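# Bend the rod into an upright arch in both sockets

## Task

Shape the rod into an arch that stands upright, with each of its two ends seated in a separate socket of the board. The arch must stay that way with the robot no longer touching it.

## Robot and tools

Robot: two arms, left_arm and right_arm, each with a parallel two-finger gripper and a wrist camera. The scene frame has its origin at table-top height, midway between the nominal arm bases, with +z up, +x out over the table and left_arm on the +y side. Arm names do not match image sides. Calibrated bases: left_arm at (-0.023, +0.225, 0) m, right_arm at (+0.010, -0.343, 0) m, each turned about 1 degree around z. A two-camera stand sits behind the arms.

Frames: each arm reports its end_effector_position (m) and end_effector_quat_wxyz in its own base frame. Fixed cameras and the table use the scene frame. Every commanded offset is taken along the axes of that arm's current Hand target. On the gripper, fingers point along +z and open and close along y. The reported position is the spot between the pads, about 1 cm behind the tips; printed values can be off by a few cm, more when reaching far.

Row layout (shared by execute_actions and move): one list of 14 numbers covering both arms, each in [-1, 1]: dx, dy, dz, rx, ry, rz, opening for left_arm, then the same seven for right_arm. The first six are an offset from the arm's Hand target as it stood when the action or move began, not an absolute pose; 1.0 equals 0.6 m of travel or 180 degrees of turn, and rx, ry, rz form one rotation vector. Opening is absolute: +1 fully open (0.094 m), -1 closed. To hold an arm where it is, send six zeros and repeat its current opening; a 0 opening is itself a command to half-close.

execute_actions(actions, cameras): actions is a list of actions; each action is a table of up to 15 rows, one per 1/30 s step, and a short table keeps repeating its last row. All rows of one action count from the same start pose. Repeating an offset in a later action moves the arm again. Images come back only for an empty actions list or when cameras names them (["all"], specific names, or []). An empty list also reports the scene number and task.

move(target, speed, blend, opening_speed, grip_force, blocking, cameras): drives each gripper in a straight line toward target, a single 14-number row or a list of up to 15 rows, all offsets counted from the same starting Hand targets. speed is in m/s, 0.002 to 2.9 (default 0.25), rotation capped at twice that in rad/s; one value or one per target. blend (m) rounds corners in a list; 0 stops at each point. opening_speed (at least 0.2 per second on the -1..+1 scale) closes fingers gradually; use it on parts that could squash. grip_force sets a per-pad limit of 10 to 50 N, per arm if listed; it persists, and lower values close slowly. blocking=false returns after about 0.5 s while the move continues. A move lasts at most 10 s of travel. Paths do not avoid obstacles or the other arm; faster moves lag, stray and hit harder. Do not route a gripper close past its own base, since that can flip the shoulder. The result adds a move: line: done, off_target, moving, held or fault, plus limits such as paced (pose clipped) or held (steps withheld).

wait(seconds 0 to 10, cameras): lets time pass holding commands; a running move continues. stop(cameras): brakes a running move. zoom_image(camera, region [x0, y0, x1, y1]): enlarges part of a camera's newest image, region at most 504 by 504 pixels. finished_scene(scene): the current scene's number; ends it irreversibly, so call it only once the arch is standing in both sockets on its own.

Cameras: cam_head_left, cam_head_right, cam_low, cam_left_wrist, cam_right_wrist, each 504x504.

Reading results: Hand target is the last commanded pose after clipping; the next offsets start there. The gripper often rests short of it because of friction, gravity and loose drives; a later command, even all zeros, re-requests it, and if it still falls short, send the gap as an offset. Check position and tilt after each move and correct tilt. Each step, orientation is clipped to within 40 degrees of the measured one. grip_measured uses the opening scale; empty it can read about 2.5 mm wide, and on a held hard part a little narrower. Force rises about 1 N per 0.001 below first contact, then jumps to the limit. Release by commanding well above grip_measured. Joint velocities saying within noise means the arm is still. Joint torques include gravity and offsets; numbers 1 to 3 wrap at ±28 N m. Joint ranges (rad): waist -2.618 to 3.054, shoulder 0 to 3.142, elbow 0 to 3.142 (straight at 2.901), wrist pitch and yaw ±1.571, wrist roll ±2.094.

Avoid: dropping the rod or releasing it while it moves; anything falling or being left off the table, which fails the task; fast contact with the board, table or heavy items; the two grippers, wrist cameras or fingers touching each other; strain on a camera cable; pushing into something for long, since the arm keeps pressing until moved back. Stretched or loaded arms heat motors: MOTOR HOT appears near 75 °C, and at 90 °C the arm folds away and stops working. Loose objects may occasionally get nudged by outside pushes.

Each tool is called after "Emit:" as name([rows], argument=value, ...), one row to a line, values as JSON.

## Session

Emit:
execute_actions(actions=[])

Emit:
zoom_image(camera="cam_head_left", region=[150, 240, 300, 390])

Emit:
zoom_image(camera="cam_head_left", region=[290, 240, 440, 390])

Emit:
zoom_image(camera="cam_low", region=[210, 200, 360, 350])

Scene clock: 0.00 s.
left_arm: end_effector_position=(+0.3843, +0.0391, +0.0886) grip_measured=+1.000 end_effector_quat_wxyz=(+0.572, -0.087, +0.811, +0.083) | right_arm: end_effector_position=(+0.3961, -0.0098, +0.0921) grip_measured=+1.000 end_effector_quat_wxyz=(+0.575, +0.040, +0.816, -0.046)
Joint positions: left_arm=[-0.008 1.533 0.338 0.846 -0.245 -0.05 0.094] | right_arm=[0.047 1.544 0.376 0.822 0.165 0.029 0.094]
Joint velocities: within noise
Joint torques (N m): no reading
Heat: left arm: 27 °C; right arm: 33 °C.
Hand target: left_arm +0.3868, +0.0399, +0.0949; +0.580, -0.091, +0.805, +0.083 | right_arm +0.3991, -0.0106, +0.1004; +0.585, +0.040, +0.808, -0.048
Tool commands: left_gripper/opening=+1.0 right_gripper/opening=+1.0

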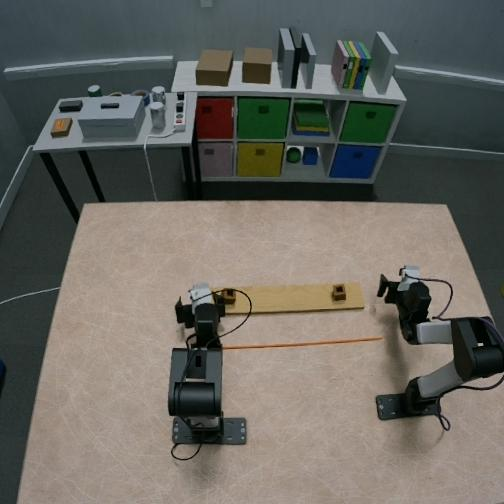

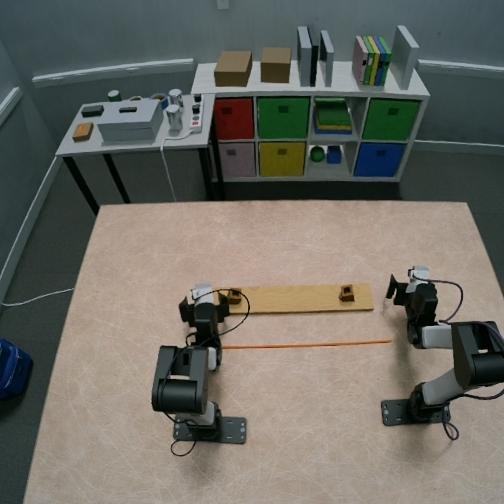

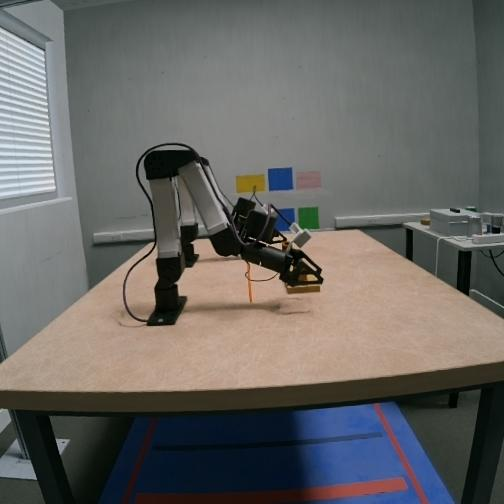

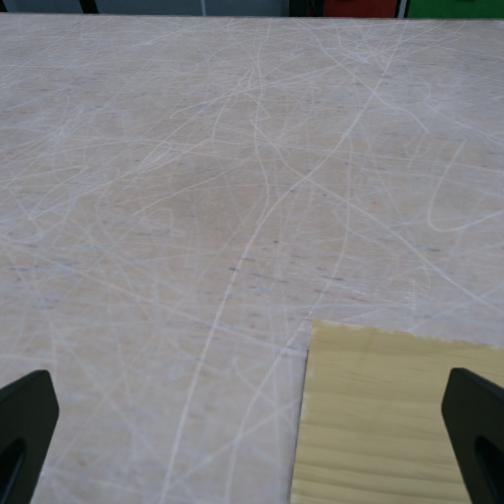

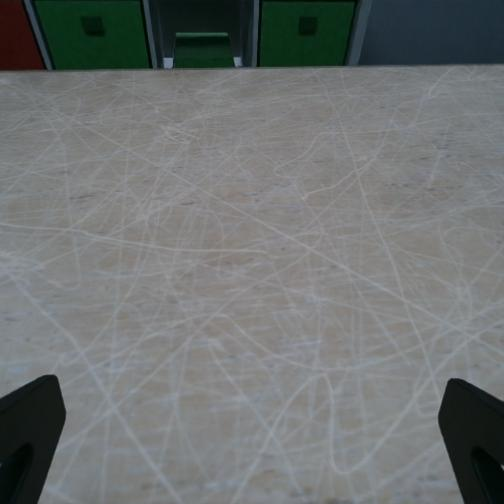

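Scaled by 3.360.

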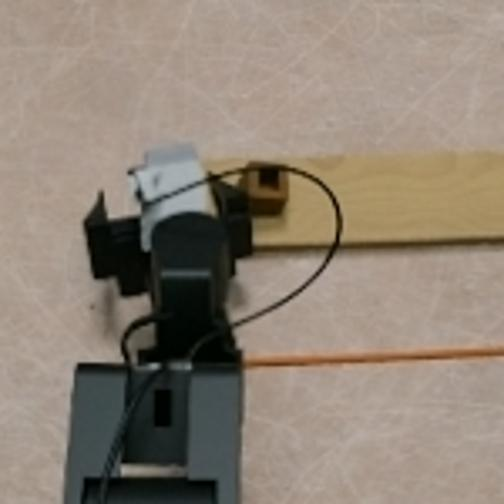

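Scaled by 3.360.

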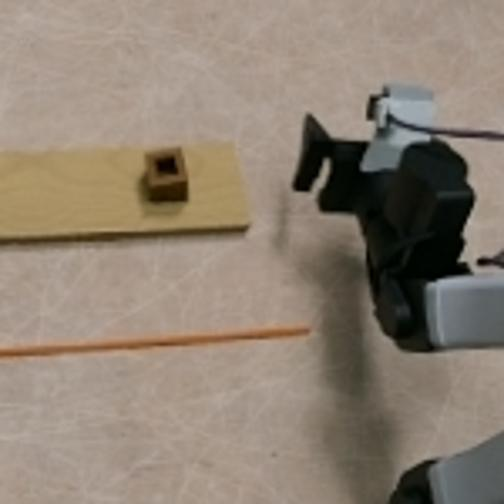

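Scaled by 3.360.

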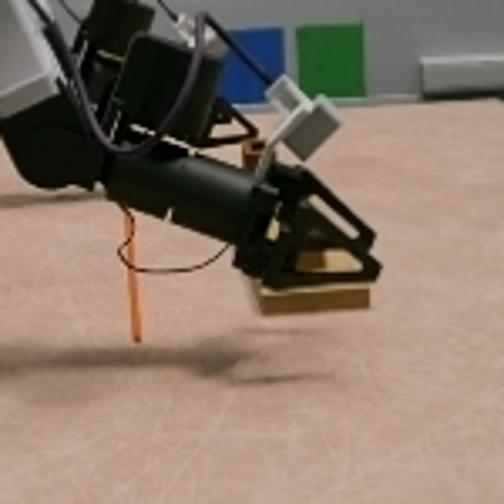

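Emit:
move(target=[0.0465, -0.0323, -0.2243, 0.3128, 0.3151, 0.5096, 1, 0.0780, 0.1905, -0.3097, -0.3070, 0.3219, -0.4968, 1], speed=0.4, cameras=["cam_left_wrist", "cam_right_wrist", "cam_head_left"])

Scene clock: 24.93 s.
left_arm: end_effector_position=(+0.2531, -0.0129, +0.1047) grip_measured=+1.000 end_effector_quat_wxyz=(-0.061, +0.677, +0.732, +0.051) | right_arm: end_effector_position=(+0.2197, +0.1252, +0.1074) grip_measured=+1.000 end_effector_quat_wxyz=(+0.056, +0.708, -0.702, +0.056)
Joint positions: left_arm=[-0.156 1.541 1.193 -1.267 -0.153 1.333 0.094] | right_arm=[0.608 1.583 1.245 -1.324 0.131 -0.965 0.094]
Joint torques (N m): left_arm=[-1.07 -4.07 10.48 -0.1 -0.14 0.11] | right_arm=[0.08 -5.78 8.75 -0.02 0.13 -0.11]
Heat: left arm: 30 °C; right arm: 37 °C.
Hand target: left_arm +0.2592, -0.0126, +0.1100; -0.063, +0.686, +0.722, +0.060 | right_arm +0.2233, +0.1263, +0.1101; +0.061, +0.715, -0.694, +0.062
Off the commanded pose: left_arm 0.008 m, 2 deg | right_arm 0.005 m, 1 deg.
move: done
Images, in order (width x height): cam_head_left 504x504, cam_left_wrist 504x504, cam_right_wrist 504x504.

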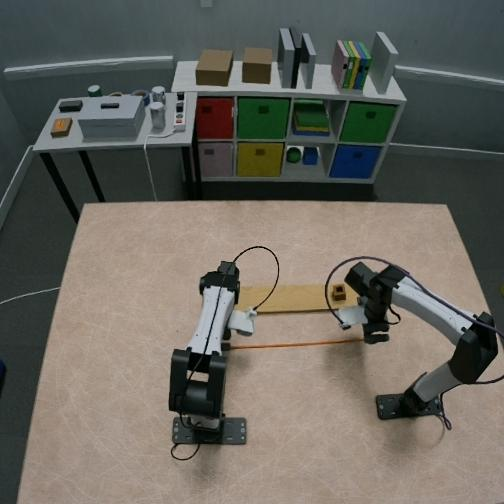

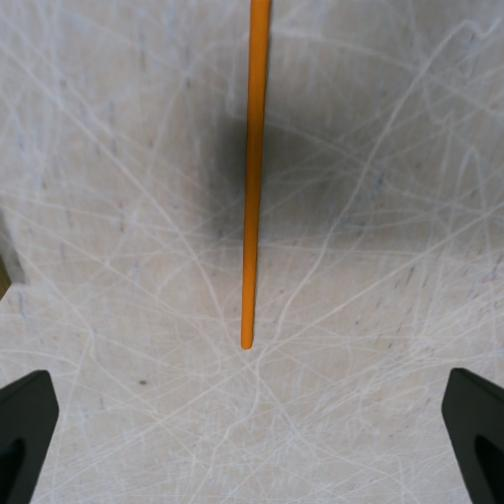

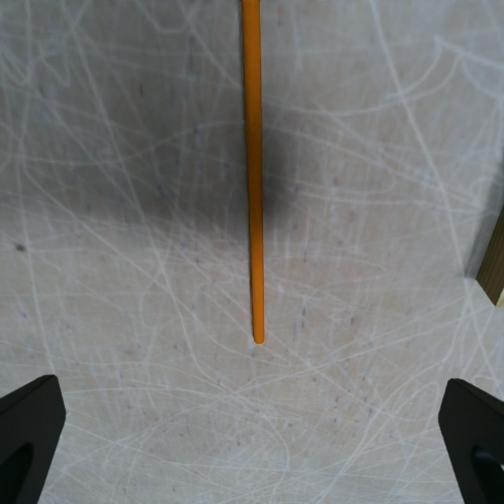

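Emit:
move([
  [-0.0193, 0, 0.1675, -0.0018, 0, 0.0103, 1, -0.0088, -0.0017, 0.1653, 0.0014, 0, -0.0081, 1],
  [-0.0193, 0, 0.1675, -0.0018, 0, 0.0103, -1, -0.0088, -0.0017, 0.1653, 0.0014, 0, -0.0081, -1],
], speed=[0.09, 0.05], opening_speed=0.9, cameras=["cam_left_wrist", "cam_right_wrist", "cam_head_left"])

Emit:
zoom_image(camera="cam_head_left", region=[180, 260, 370, 360])

Scene clock: 53.53 s.
left_arm: end_effector_position=(+0.2686, -0.0104, +0.0187) grip_measured=-0.915 end_effector_quat_wxyz=(-0.044, +0.695, +0.713, +0.074) | right_arm: end_effector_position=(+0.2223, +0.1163, +0.0196) grip_measured=-0.994 end_effector_quat_wxyz=(+0.057, +0.721, -0.687, +0.062)
Joint positions: left_arm=[-0.15 1.639 0.935 -0.852 -0.173 1.396 0.004] | right_arm=[0.583 1.663 0.964 -0.957 0.146 -1.03 0]
Joint torques (N m): left_arm=[0.36 -3.92 4.85 0.13 -0.05 0.08] | right_arm=[-1.2 -5.61 4.33 0.45 0.09 -0.1]
Heat: left arm: 30 °C; right arm: 33 °C.
Hand target: left_arm +0.2590, -0.0066, +0.0090; -0.062, +0.698, +0.711, +0.061 | right_arm +0.2247, +0.1144, +0.0115; +0.060, +0.724, -0.685, +0.063
Off the commanded pose: left_arm 0.014 m, 3 deg | right_arm 0.009 m, 1 deg.
move: off_target (left_arm); target 2's new opening was sent with left_arm's hand 0.015 m and 2 deg from that target
Images, in order (width x height): cam_head_left 504x504, cam_left_wrist 504x504, cam_right_wrist 504x504.

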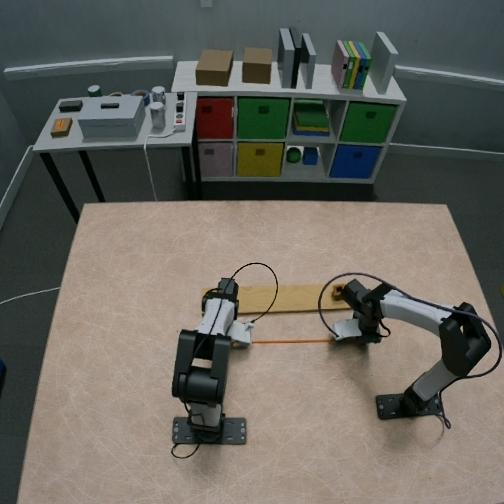

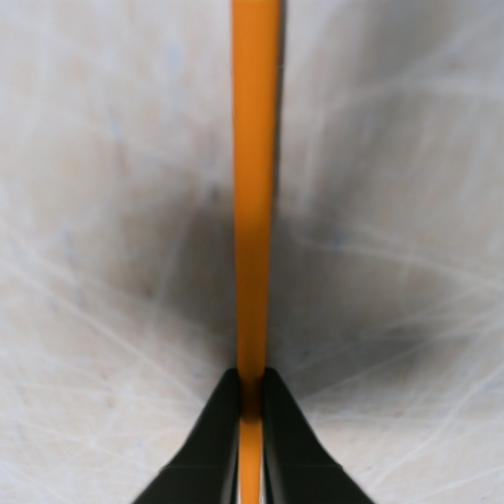

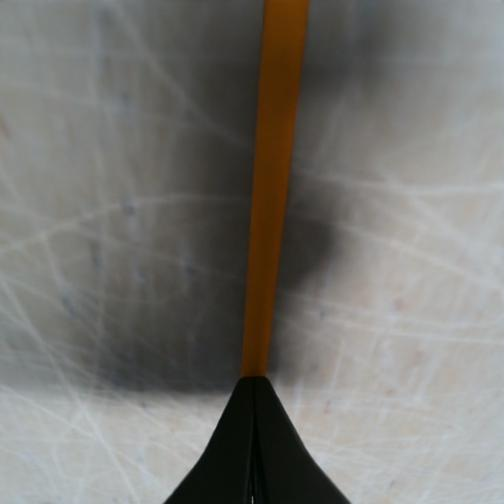

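Scaled by 2.653.

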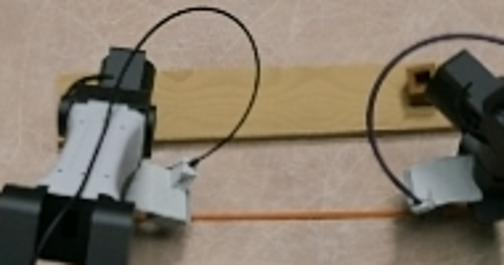

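Emit:
move([
  [-0.0048, 0.0158, -0.0110, 0, 0, 0, -1, 0, 0, 0, 0, 0, 0, 0.1],
  [-0.0048, 0.0158, -0.0110, 0, 0, 0, -1, -0.0025, 0, 0.0140, -0.0028, 0, 0.0157, 0.1],
  [-0.0048, 0.0158, -0.0110, 0, 0, 0, -1, -0.0025, 0, 0.0140, -0.0028, 0, 0.0157, -1],
], speed=0.04, opening_speed=1.0, cameras=["cam_left_wrist", "cam_right_wrist"])

Scene clock: 70.47 s.
left_arm: end_effector_position=(+0.2685, -0.0104, +0.0183) grip_measured=-0.915 end_effector_quat_wxyz=(-0.053, +0.694, +0.715, +0.068) | right_arm: end_effector_position=(+0.2296, +0.1175, +0.0152) grip_measured=-0.913 end_effector_quat_wxyz=(+0.046, +0.712, -0.697, +0.071)
Joint positions: left_arm=[-0.15 1.659 0.955 -0.875 -0.173 1.39 0.004] | right_arm=[0.58 1.674 0.958 -0.916 0.159 -1.008 0.004]
Joint torques (N m): left_arm=[-0.47 -3.66 8.03 0.01 -0.04 -0.01] | right_arm=[-1.13 -4.67 3.82 0.35 -0.05 0.06]
Heat: left arm: 30 °C; right arm: 32 °C.
Hand target: left_arm +0.2685, -0.0104, +0.0150; -0.062, +0.698, +0.711, +0.061 | right_arm +0.2248, +0.1145, +0.0030; +0.061, +0.706, -0.703, +0.062
Off the commanded pose: left_arm 0.003 m, 1 deg | right_arm 0.014 m, 2 deg.
move: off_target (right_arm); target 3's new opening was sent with right_arm's hand 0.013 m and 1 deg from that target
Images, in order (width x height): cam_left_wrist 504x504, cam_right_wrist 504x504.

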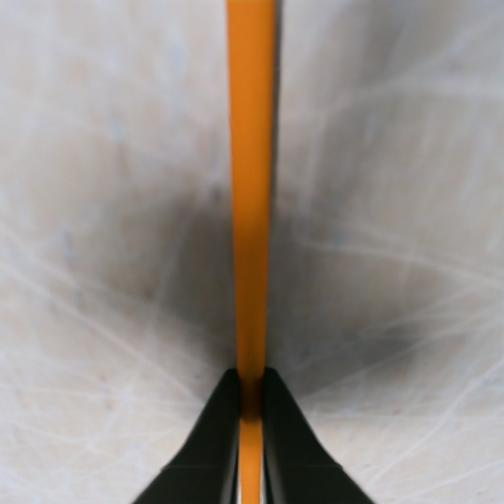

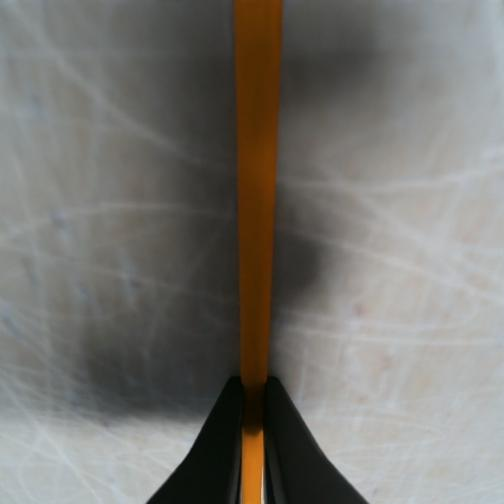

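Emit:
move([
  [0.0145, 0, -0.0821, 0, 0, 0, -1, 0.0115, -0.0080, -0.0945, 0, 0, 0, -1],
  [0.0675, 0.1328, -0.3012, -0.492, 0.0025, -0.0893, -1, 0.0397, -0.1507, -0.3263, 0.4929, -0.0025, 0.0844, -1],
], speed=[0.08, 0.18], blend=[0.02, 0], cameras=["cam_head_left", "cam_low", "cam_left_wrist", "cam_right_wrist"])

Scene clock: 117.43 s.
left_arm: end_effector_position=(+0.3490, -0.0031, +0.1939) grip_measured=-0.915 end_effector_quat_wxyz=(+0.437, +0.459, +0.556, +0.537) | right_arm: end_effector_position=(+0.3139, +0.1269, +0.1951) grip_measured=-0.913 end_effector_quat_wxyz=(+0.444, -0.475, +0.537, -0.537)
Joint positions: left_arm=[-0.206 1.108 0.254 0.81 -0.403 1.56 0.004] | right_arm=[0.825 1.27 0.335 0.882 0.981 -1.561 0.004]
Joint torques (N m): left_arm=[0.29 -1.48 6.74 2.77 -0.01 0.03] | right_arm=[-1.1 -3.12 5.59 2.5 -0.05 -0.04]
Heat: left arm: 31 °C; right arm: 32 °C.
Hand target: left_arm +0.3478, -0.0003, +0.2000; +0.447, +0.446, +0.548, +0.548 | right_arm +0.3151, +0.1254, +0.1999; +0.459, -0.459, +0.538, -0.538
Off the commanded pose: left_arm 0.007 m, 2 deg | right_arm 0.005 m, 3 deg.
move: off_target (right_arm)
Images, in order (width x height): cam_head_left 504x504, cam_low 504x504, cam_left_wrist 504x504, cam_right_wrist 504x504.

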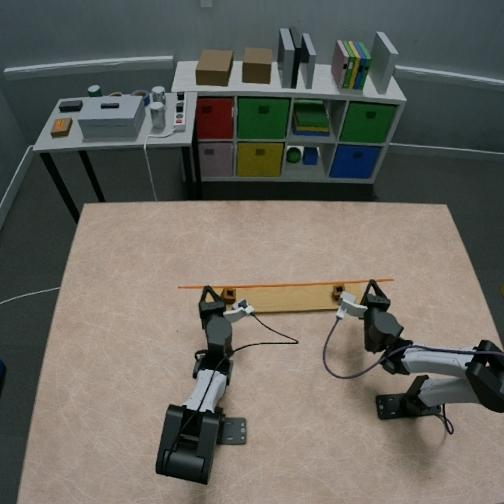

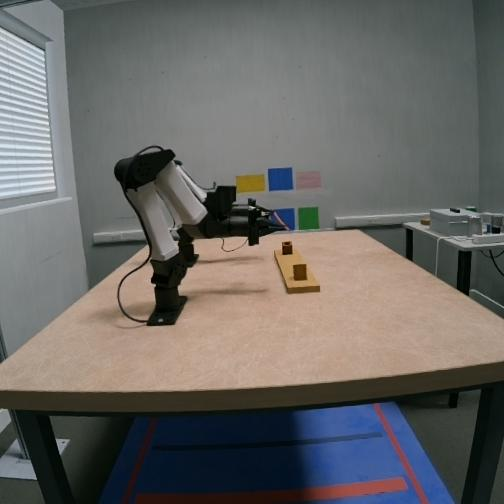

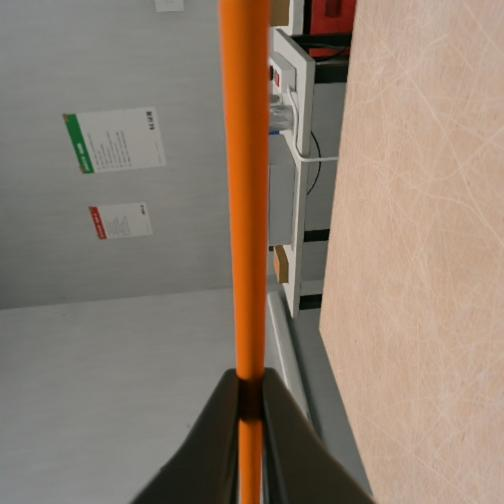

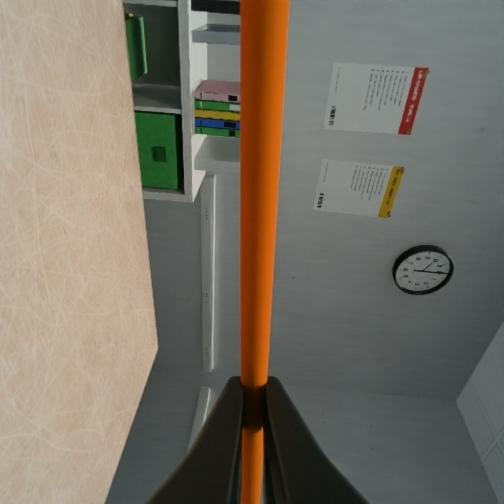

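Emit:
move([
  [0, 0, 0, 0, 0, 0, -1, 0, 0.05, 0, -0.0055, 0, 0.0313, -1],
  [0, 0, 0, 0, 0, 0, -1, 0, 0.05, 0, -0.0055, 0, 0.0313, 0],
  [0, 0, 0, 0, 0, 0, -1, -0.0064, 0.05, 0.0361, -0.0055, 0, 0.0313, 0],
  [0, 0, 0, 0, 0, 0, -1, -0.0064, 0.05, 0.0361, -0.0055, 0, 0.0313, -1],
  [0, 0, 0, 0, 0, 0, -0.1, -0.0064, 0.05, 0.0361, -0.0055, 0, 0.0313, -1],
  [-0.0064, 0.02, 0.0361, 0, 0, 0, -0.1, -0.0064, 0.05, 0.0361, -0.0055, 0, 0.0313, -1],
  [-0.0064, 0.02, 0.0361, 0, 0, 0, -1, -0.0064, 0.05, 0.0361, -0.0055, 0, 0.0313, -1],
], speed=0.07, opening_speed=1.3, cameras=["all"])

Emit:
zoom_image(camera="cam_head_left", region=[165, 250, 295, 330])

Emit:
zoom_image(camera="cam_head_left", region=[290, 250, 420, 330])

Emit:
zoom_image(camera="cam_low", region=[220, 180, 340, 300])

Scene clock: 157.50 s.
left_arm: end_effector_position=(+0.3618, +0.0020, +0.1897) grip_measured=-0.918 end_effector_quat_wxyz=(+0.421, +0.464, +0.564, +0.538) | right_arm: end_effector_position=(+0.3307, +0.1221, +0.1562) grip_measured=-0.902 end_effector_quat_wxyz=(+0.454, -0.461, +0.564, -0.513)
Joint positions: left_arm=[-0.183 1.182 0.299 0.811 -0.4 1.566 0.004] | right_arm=[0.755 1.472 0.304 1.068 0.913 -1.453 0.005]
Joint torques (N m): left_arm=[0.28 -1.99 11.17 2.62 0.21 -0.03] | right_arm=[-1.07 -3.84 7.71 2.47 -0.08 0.05]
Heat: left arm: 32 °C; right arm: 41 °C.
Hand target: left_arm +0.3698, +0.0002, +0.2122; +0.447, +0.446, +0.548, +0.548 | right_arm +0.3371, +0.1257, +0.1698; +0.481, -0.435, +0.565, -0.510
Off the commanded pose: left_arm 0.024 m, 4 deg | right_arm 0.016 m, 4 deg.
move: off_target (left_arm, right_arm); target 2's new opening was sent with right_arm's hand 0.005 m and 3 deg from that target; target 4's new opening was sent with right_arm's hand 0.017 m and 5 deg from that target; target 5's new opening was sent with left_arm's hand 0.007 m and 3 deg from that target; target 7's new opening was sent with left_arm's hand 0.024 m and 4 deg from that target

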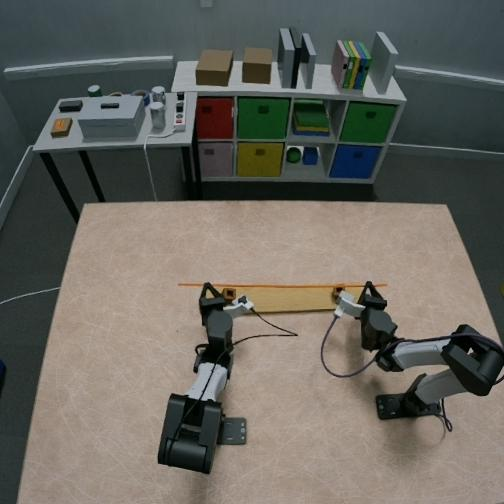

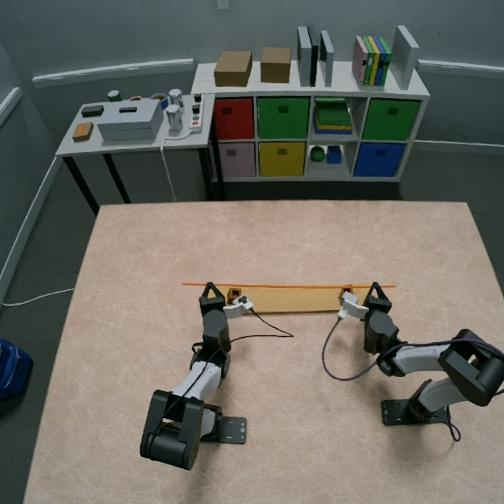

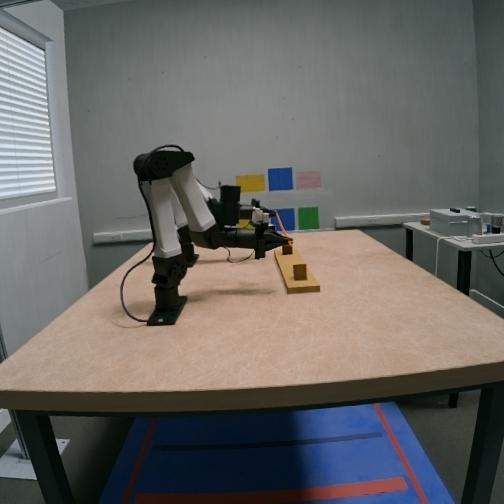

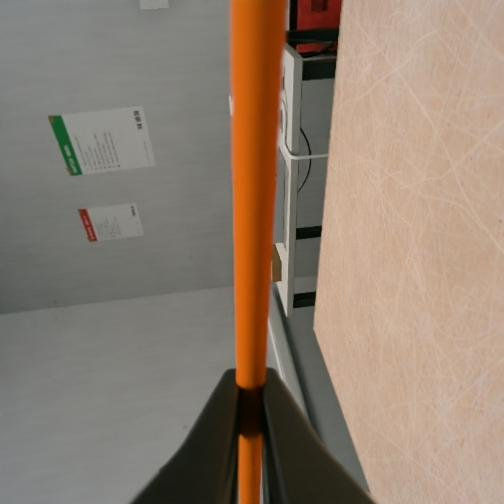

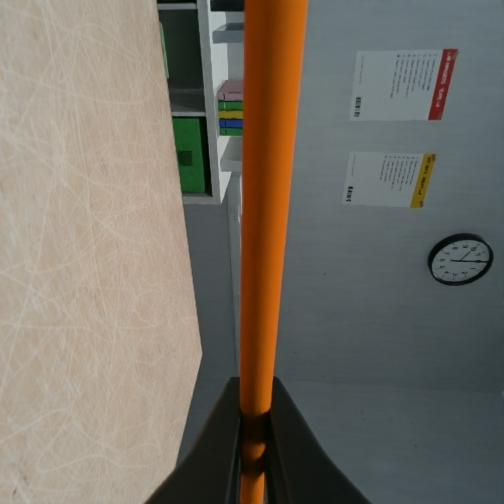

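Scaled by 3.877.

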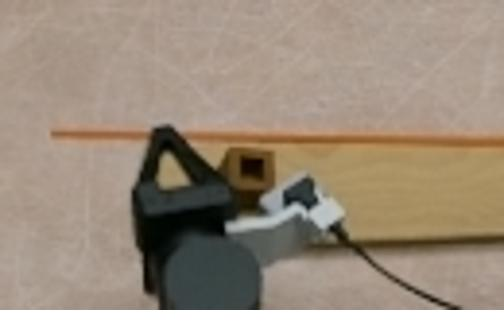

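Scaled by 3.877.

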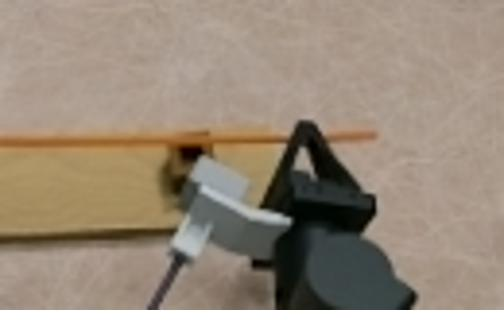

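Scaled by 4.200.

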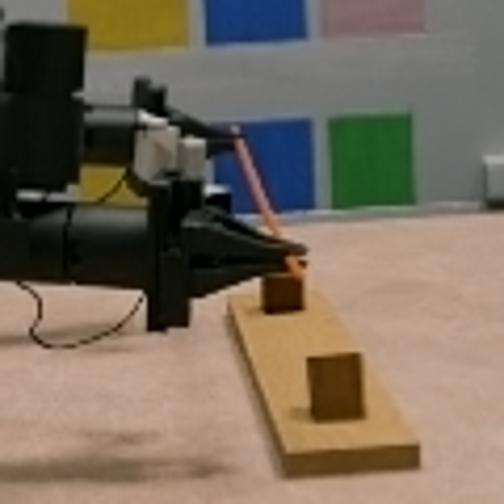

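Emit:
move([
  [-0.0325, 0, -0.0118, 0.0241, -0.0035, -0.1630, -1, -0.0322, -0.0011, -0.0098, -0.0236, -0.0025, 0.1551, -1],
  [-0.1048, -0.0019, -0.0381, 0.0425, -0.0061, -0.2874, -1, -0.1038, -0.0036, -0.0315, -0.0417, -0.0045, 0.2735, -1],
  [-0.1807, -0.0033, -0.0657, 0.0634, -0.0091, -0.4289, -1, -0.1790, -0.0062, -0.0543, -0.0622, -0.0067, 0.4082, -1],
], speed=0.16, blend=[0.02, 0.02, 0], cameras=["all"])

Emit:
zoom_image(camera="cam_low", region=[250, 190, 330, 300])

Emit:
zoom_image(camera="cam_head_left", region=[200, 250, 270, 320])

Emit:
zoom_image(camera="cam_head_left", region=[300, 250, 370, 320])

Scene clock: 200.03 s.
left_arm: end_effector_position=(+0.3462, -0.0819, +0.2008) grip_measured=-0.918 end_effector_quat_wxyz=(+0.644, +0.032, +0.749, +0.151) | right_arm: end_effector_position=(+0.3205, +0.2014, +0.1800) grip_measured=-0.902 end_effector_quat_wxyz=(+0.649, -0.038, +0.749, -0.126)
Joint positions: left_arm=[-0.574 1.166 0.425 0.569 -0.754 0.155 0.004] | right_arm=[0.985 1.495 0.597 0.612 1.11 0.015 0.005]
Joint torques (N m): left_arm=[-3.7 -1.99 12.9 1.72 0.72 -0.57] | right_arm=[2.81 -5.18 10.74 1.61 -0.75 0.28]
Heat: left arm: 36 °C; right arm: 42 °C.
Hand target: left_arm +0.3530, -0.1139, +0.2102; +0.655, +0.054, +0.748, +0.091 | right_arm +0.3220, +0.2360, +0.1848; +0.654, -0.058, +0.752, -0.064
Off the commanded pose: left_arm 0.034 m, 7 deg | right_arm 0.035 m, 7 deg.
move: off_target (left_arm, right_arm)

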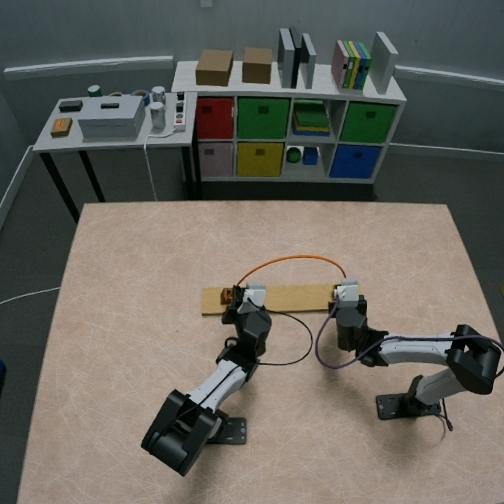

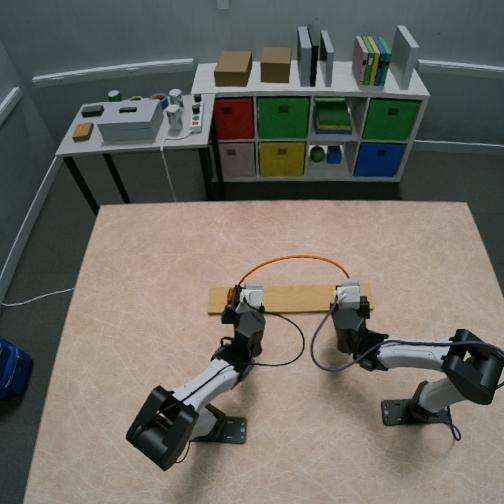

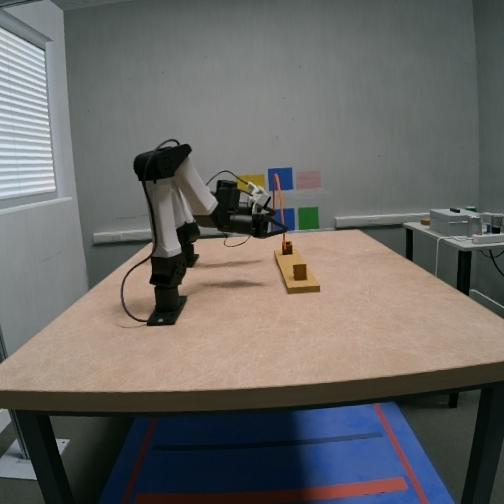

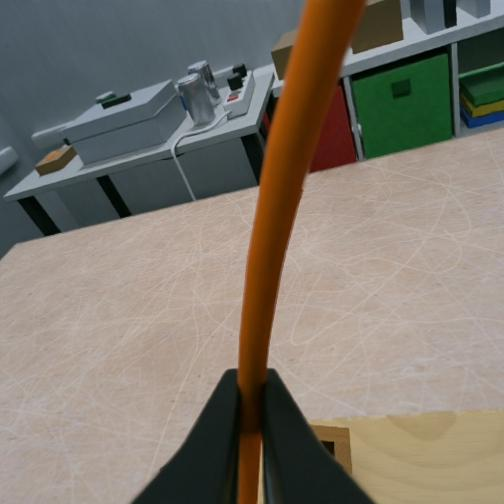

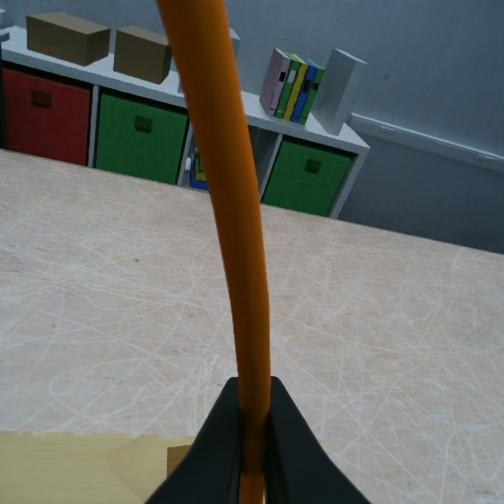

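Scaled by 4.582.

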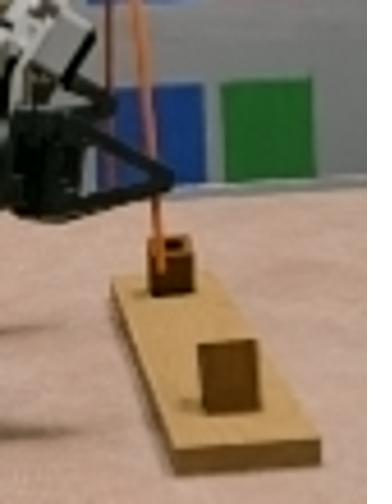

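Scaled by 7.200.

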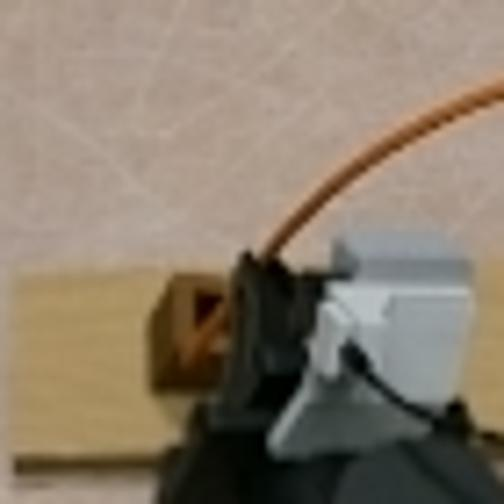

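Scaled by 7.200.

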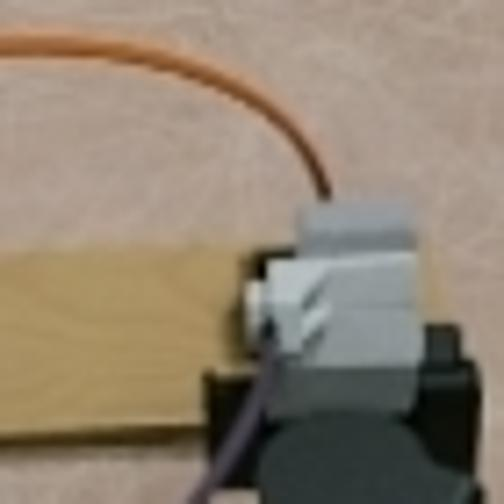

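Emit:
move(target=[0.0023, -0.0582, 0.0990, 0, 0, 0, -1, 0.0238, 0.0363, 0.0877, 0, 0, 0, -1], speed=0.08, cameras=["cam_head_left", "cam_low"])

Emit:
zoom_image(camera="cam_low", region=[265, 200, 325, 290])

Emit:
zoom_image(camera="cam_low", region=[275, 225, 305, 255])

Emit:
zoom_image(camera="cam_head_left", region=[215, 265, 250, 305])

Scene clock: 248.80 s.
left_arm: end_effector_position=(+0.3953, -0.1034, +0.1681) grip_measured=-0.918 end_effector_quat_wxyz=(+0.608, +0.035, +0.774, +0.170) | right_arm: end_effector_position=(+0.3566, +0.2014, +0.1482) grip_measured=-0.902 end_effector_quat_wxyz=(+0.623, -0.031, +0.762, -0.175)
Joint positions: left_arm=[-0.554 1.486 0.596 0.607 -0.762 0.12 0.004] | right_arm=[0.904 1.697 0.708 0.614 1.11 0.026 0.005]
Joint torques (N m): left_arm=[-2.81 -3.85 12.45 2.83 1.02 -0.2] | right_arm=[1.91 -6.56 10.62 2.68 -1.65 0.02]
Heat: left arm: 38 °C; right arm: 42 °C.
Hand target: left_arm +0.4130, -0.1439, +0.1943; +0.655, +0.054, +0.748, +0.091 | right_arm +0.3720, +0.2540, +0.1599; +0.654, -0.058, +0.752, -0.064
Off the commanded pose: left_arm 0.051 m, 11 deg | right_arm 0.056 m, 14 deg.
move: off_target (left_arm, right_arm)
Images, in order (width x height): cam_head_left 504x504, cam_low 504x504.

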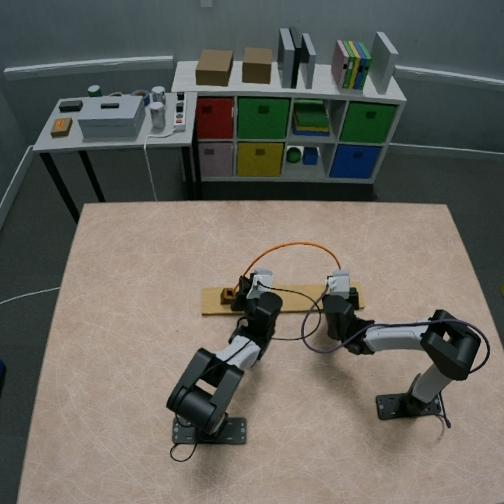

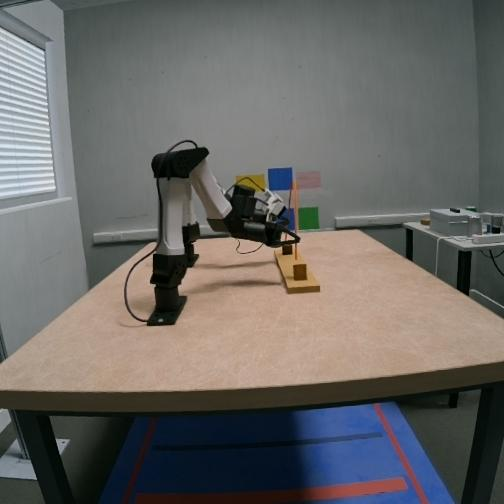

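Scaled by 5.600.

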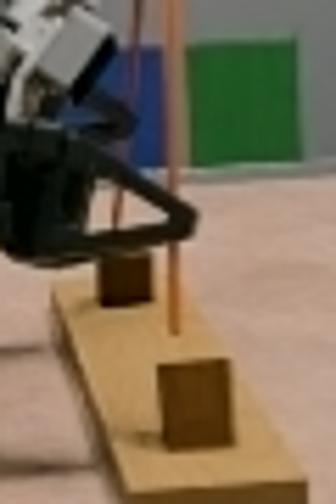

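Scaled by 16.800.

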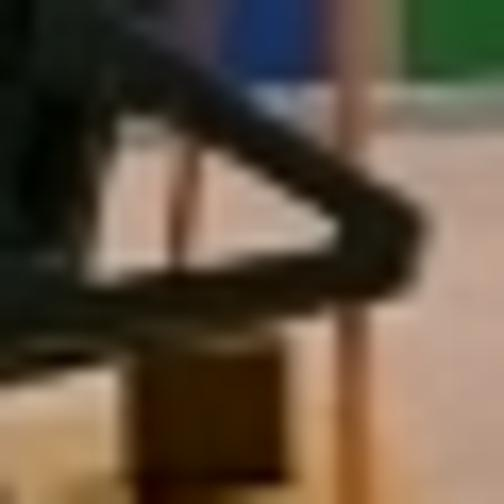

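Scaled by 12.600.

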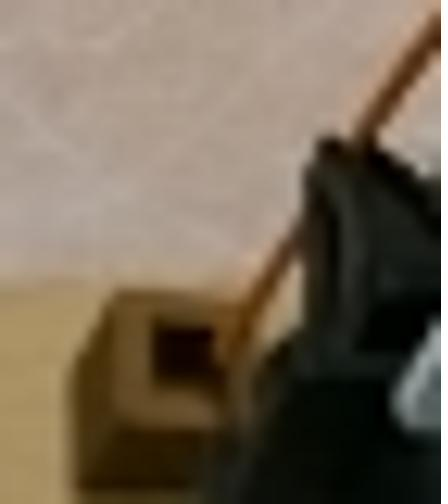

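Emit:
move(target=[0.0045, 0.0127, 0.0263, 0.0039, 0, -0.0219, -1, -0.0033, 0.0303, 0.0215, -0.0039, 0, 0.0219, -1], speed=0.05, cameras=["cam_head_left", "cam_low"])

Emit:
zoom_image(camera="cam_low", region=[265, 200, 325, 290])

Emit:
zoom_image(camera="cam_low", region=[275, 225, 305, 255])

Emit:
zoom_image(camera="cam_head_left", region=[215, 265, 250, 305])

Scene clock: 288.10 s.
left_arm: end_effector_position=(+0.4048, -0.0863, +0.1676) grip_measured=-0.918 end_effector_quat_wxyz=(+0.608, +0.001, +0.775, +0.173) | right_arm: end_effector_position=(+0.3704, +0.2221, +0.1447) grip_measured=-0.902 end_effector_quat_wxyz=(+0.627, -0.018, +0.764, -0.149)
Joint positions: left_arm=[-0.504 1.51 0.614 0.615 -0.759 0.083 0.004] | right_arm=[0.904 1.775 0.79 0.614 1.085 0.075 0.005]
Joint torques (N m): left_arm=[-2.61 -4.04 12.29 2.82 1.57 -0.34] | right_arm=[1.51 -7.39 10.56 2.69 -1.57 0.08]
Heat: left arm: 42 °C; right arm: 48 °C.
Hand target: left_arm +0.4279, -0.1349, +0.1911; +0.657, +0.032, +0.750, +0.064 | right_arm +0.3849, +0.2720, +0.1569; +0.655, -0.037, +0.754, -0.037
Off the commanded pose: left_arm 0.059 m, 15 deg | right_arm 0.053 m, 13 deg.
move: off_target (left_arm, right_arm)
Images, in order (width x height): cam_head_left 504x504, cam_low 504x504.

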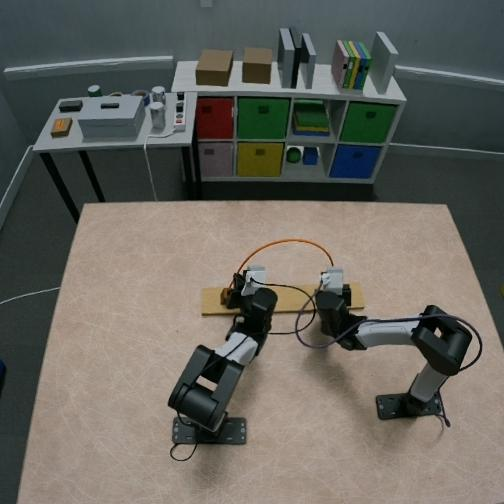

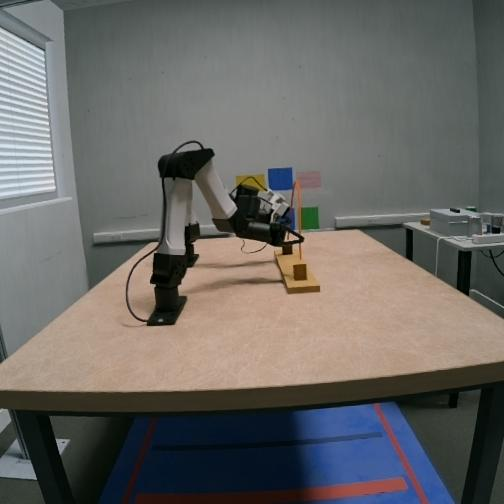

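Scaled by 5.600.

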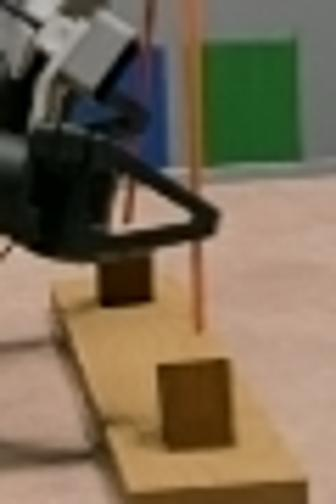

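Scaled by 16.800.

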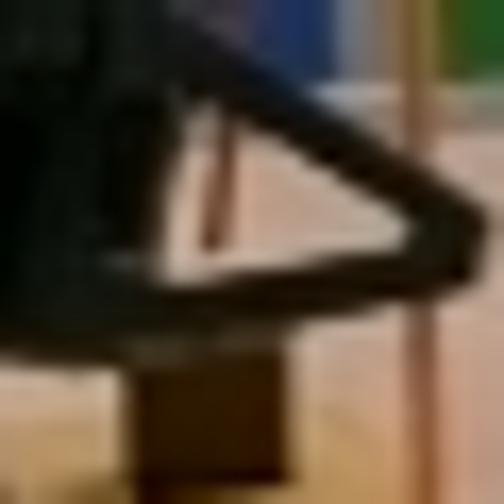

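Scaled by 12.600.

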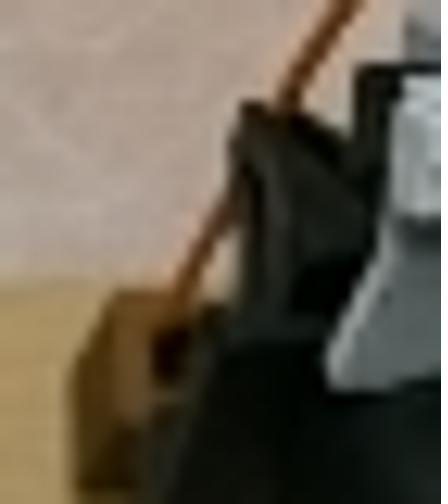

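Emit:
move(target=[0.0112, -0.0167, 0.0008, 0, 0, 0, -1, 0.0168, -0.0167, 0.0007, 0, 0, 0, -1], speed=0.04, cameras=["cam_head_left", "cam_low"])

Emit:
zoom_image(camera="cam_low", region=[265, 200, 325, 290])

Emit:
zoom_image(camera="cam_low", region=[275, 225, 305, 255])

Emit:
zoom_image(camera="cam_head_left", region=[215, 265, 250, 305])

Scene clock: 309.80 s.
left_arm: end_effector_position=(+0.4087, -0.0885, +0.1615) grip_measured=-0.918 end_effector_quat_wxyz=(+0.610, -0.003, +0.774, +0.170) | right_arm: end_effector_position=(+0.3765, +0.2189, +0.1474) grip_measured=-0.902 end_effector_quat_wxyz=(+0.631, -0.008, +0.763, -0.139)
Joint positions: left_arm=[-0.504 1.549 0.614 0.659 -0.759 0.075 0.004] | right_arm=[0.883 1.775 0.79 0.64 1.064 0.078 0.005]
Joint torques (N m): left_arm=[-4.71 -4.07 11.92 2.79 1.36 -0.33] | right_arm=[1.59 -6.94 6.72 2.83 -1.53 0.08]
Heat: left arm: 42 °C; right arm: 50 °C.
Hand target: left_arm +0.4278, -0.1439, +0.1831; +0.657, +0.032, +0.750, +0.064 | right_arm +0.3840, +0.2610, +0.1479; +0.655, -0.037, +0.754, -0.037
Off the commanded pose: left_arm 0.063 m, 14 deg | right_arm 0.043 m, 12 deg.
move: off_target (left_arm, right_arm)
Images, in order (width x height): cam_head_left 504x504, cam_low 504x504.

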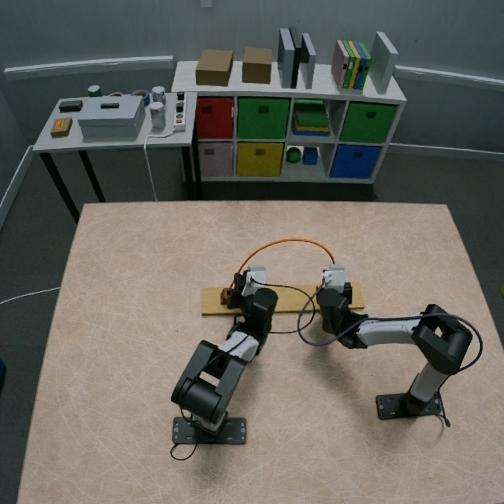

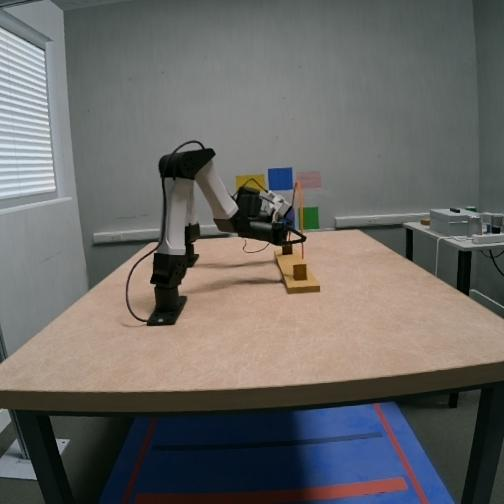

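Scaled by 5.600.

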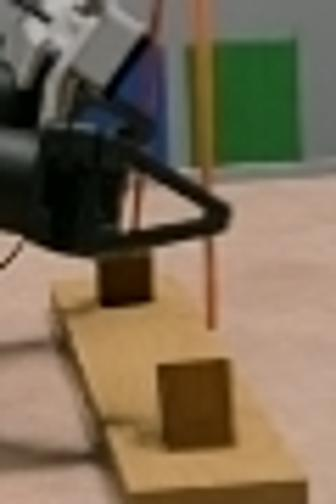

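Scaled by 16.800.

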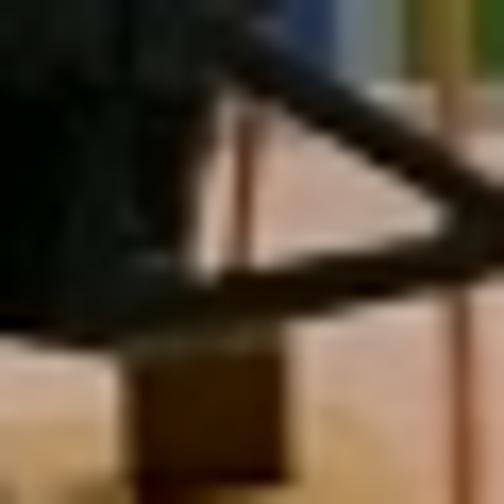

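Scaled by 12.600.

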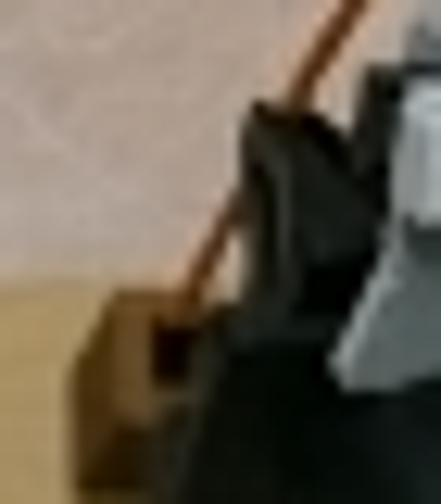

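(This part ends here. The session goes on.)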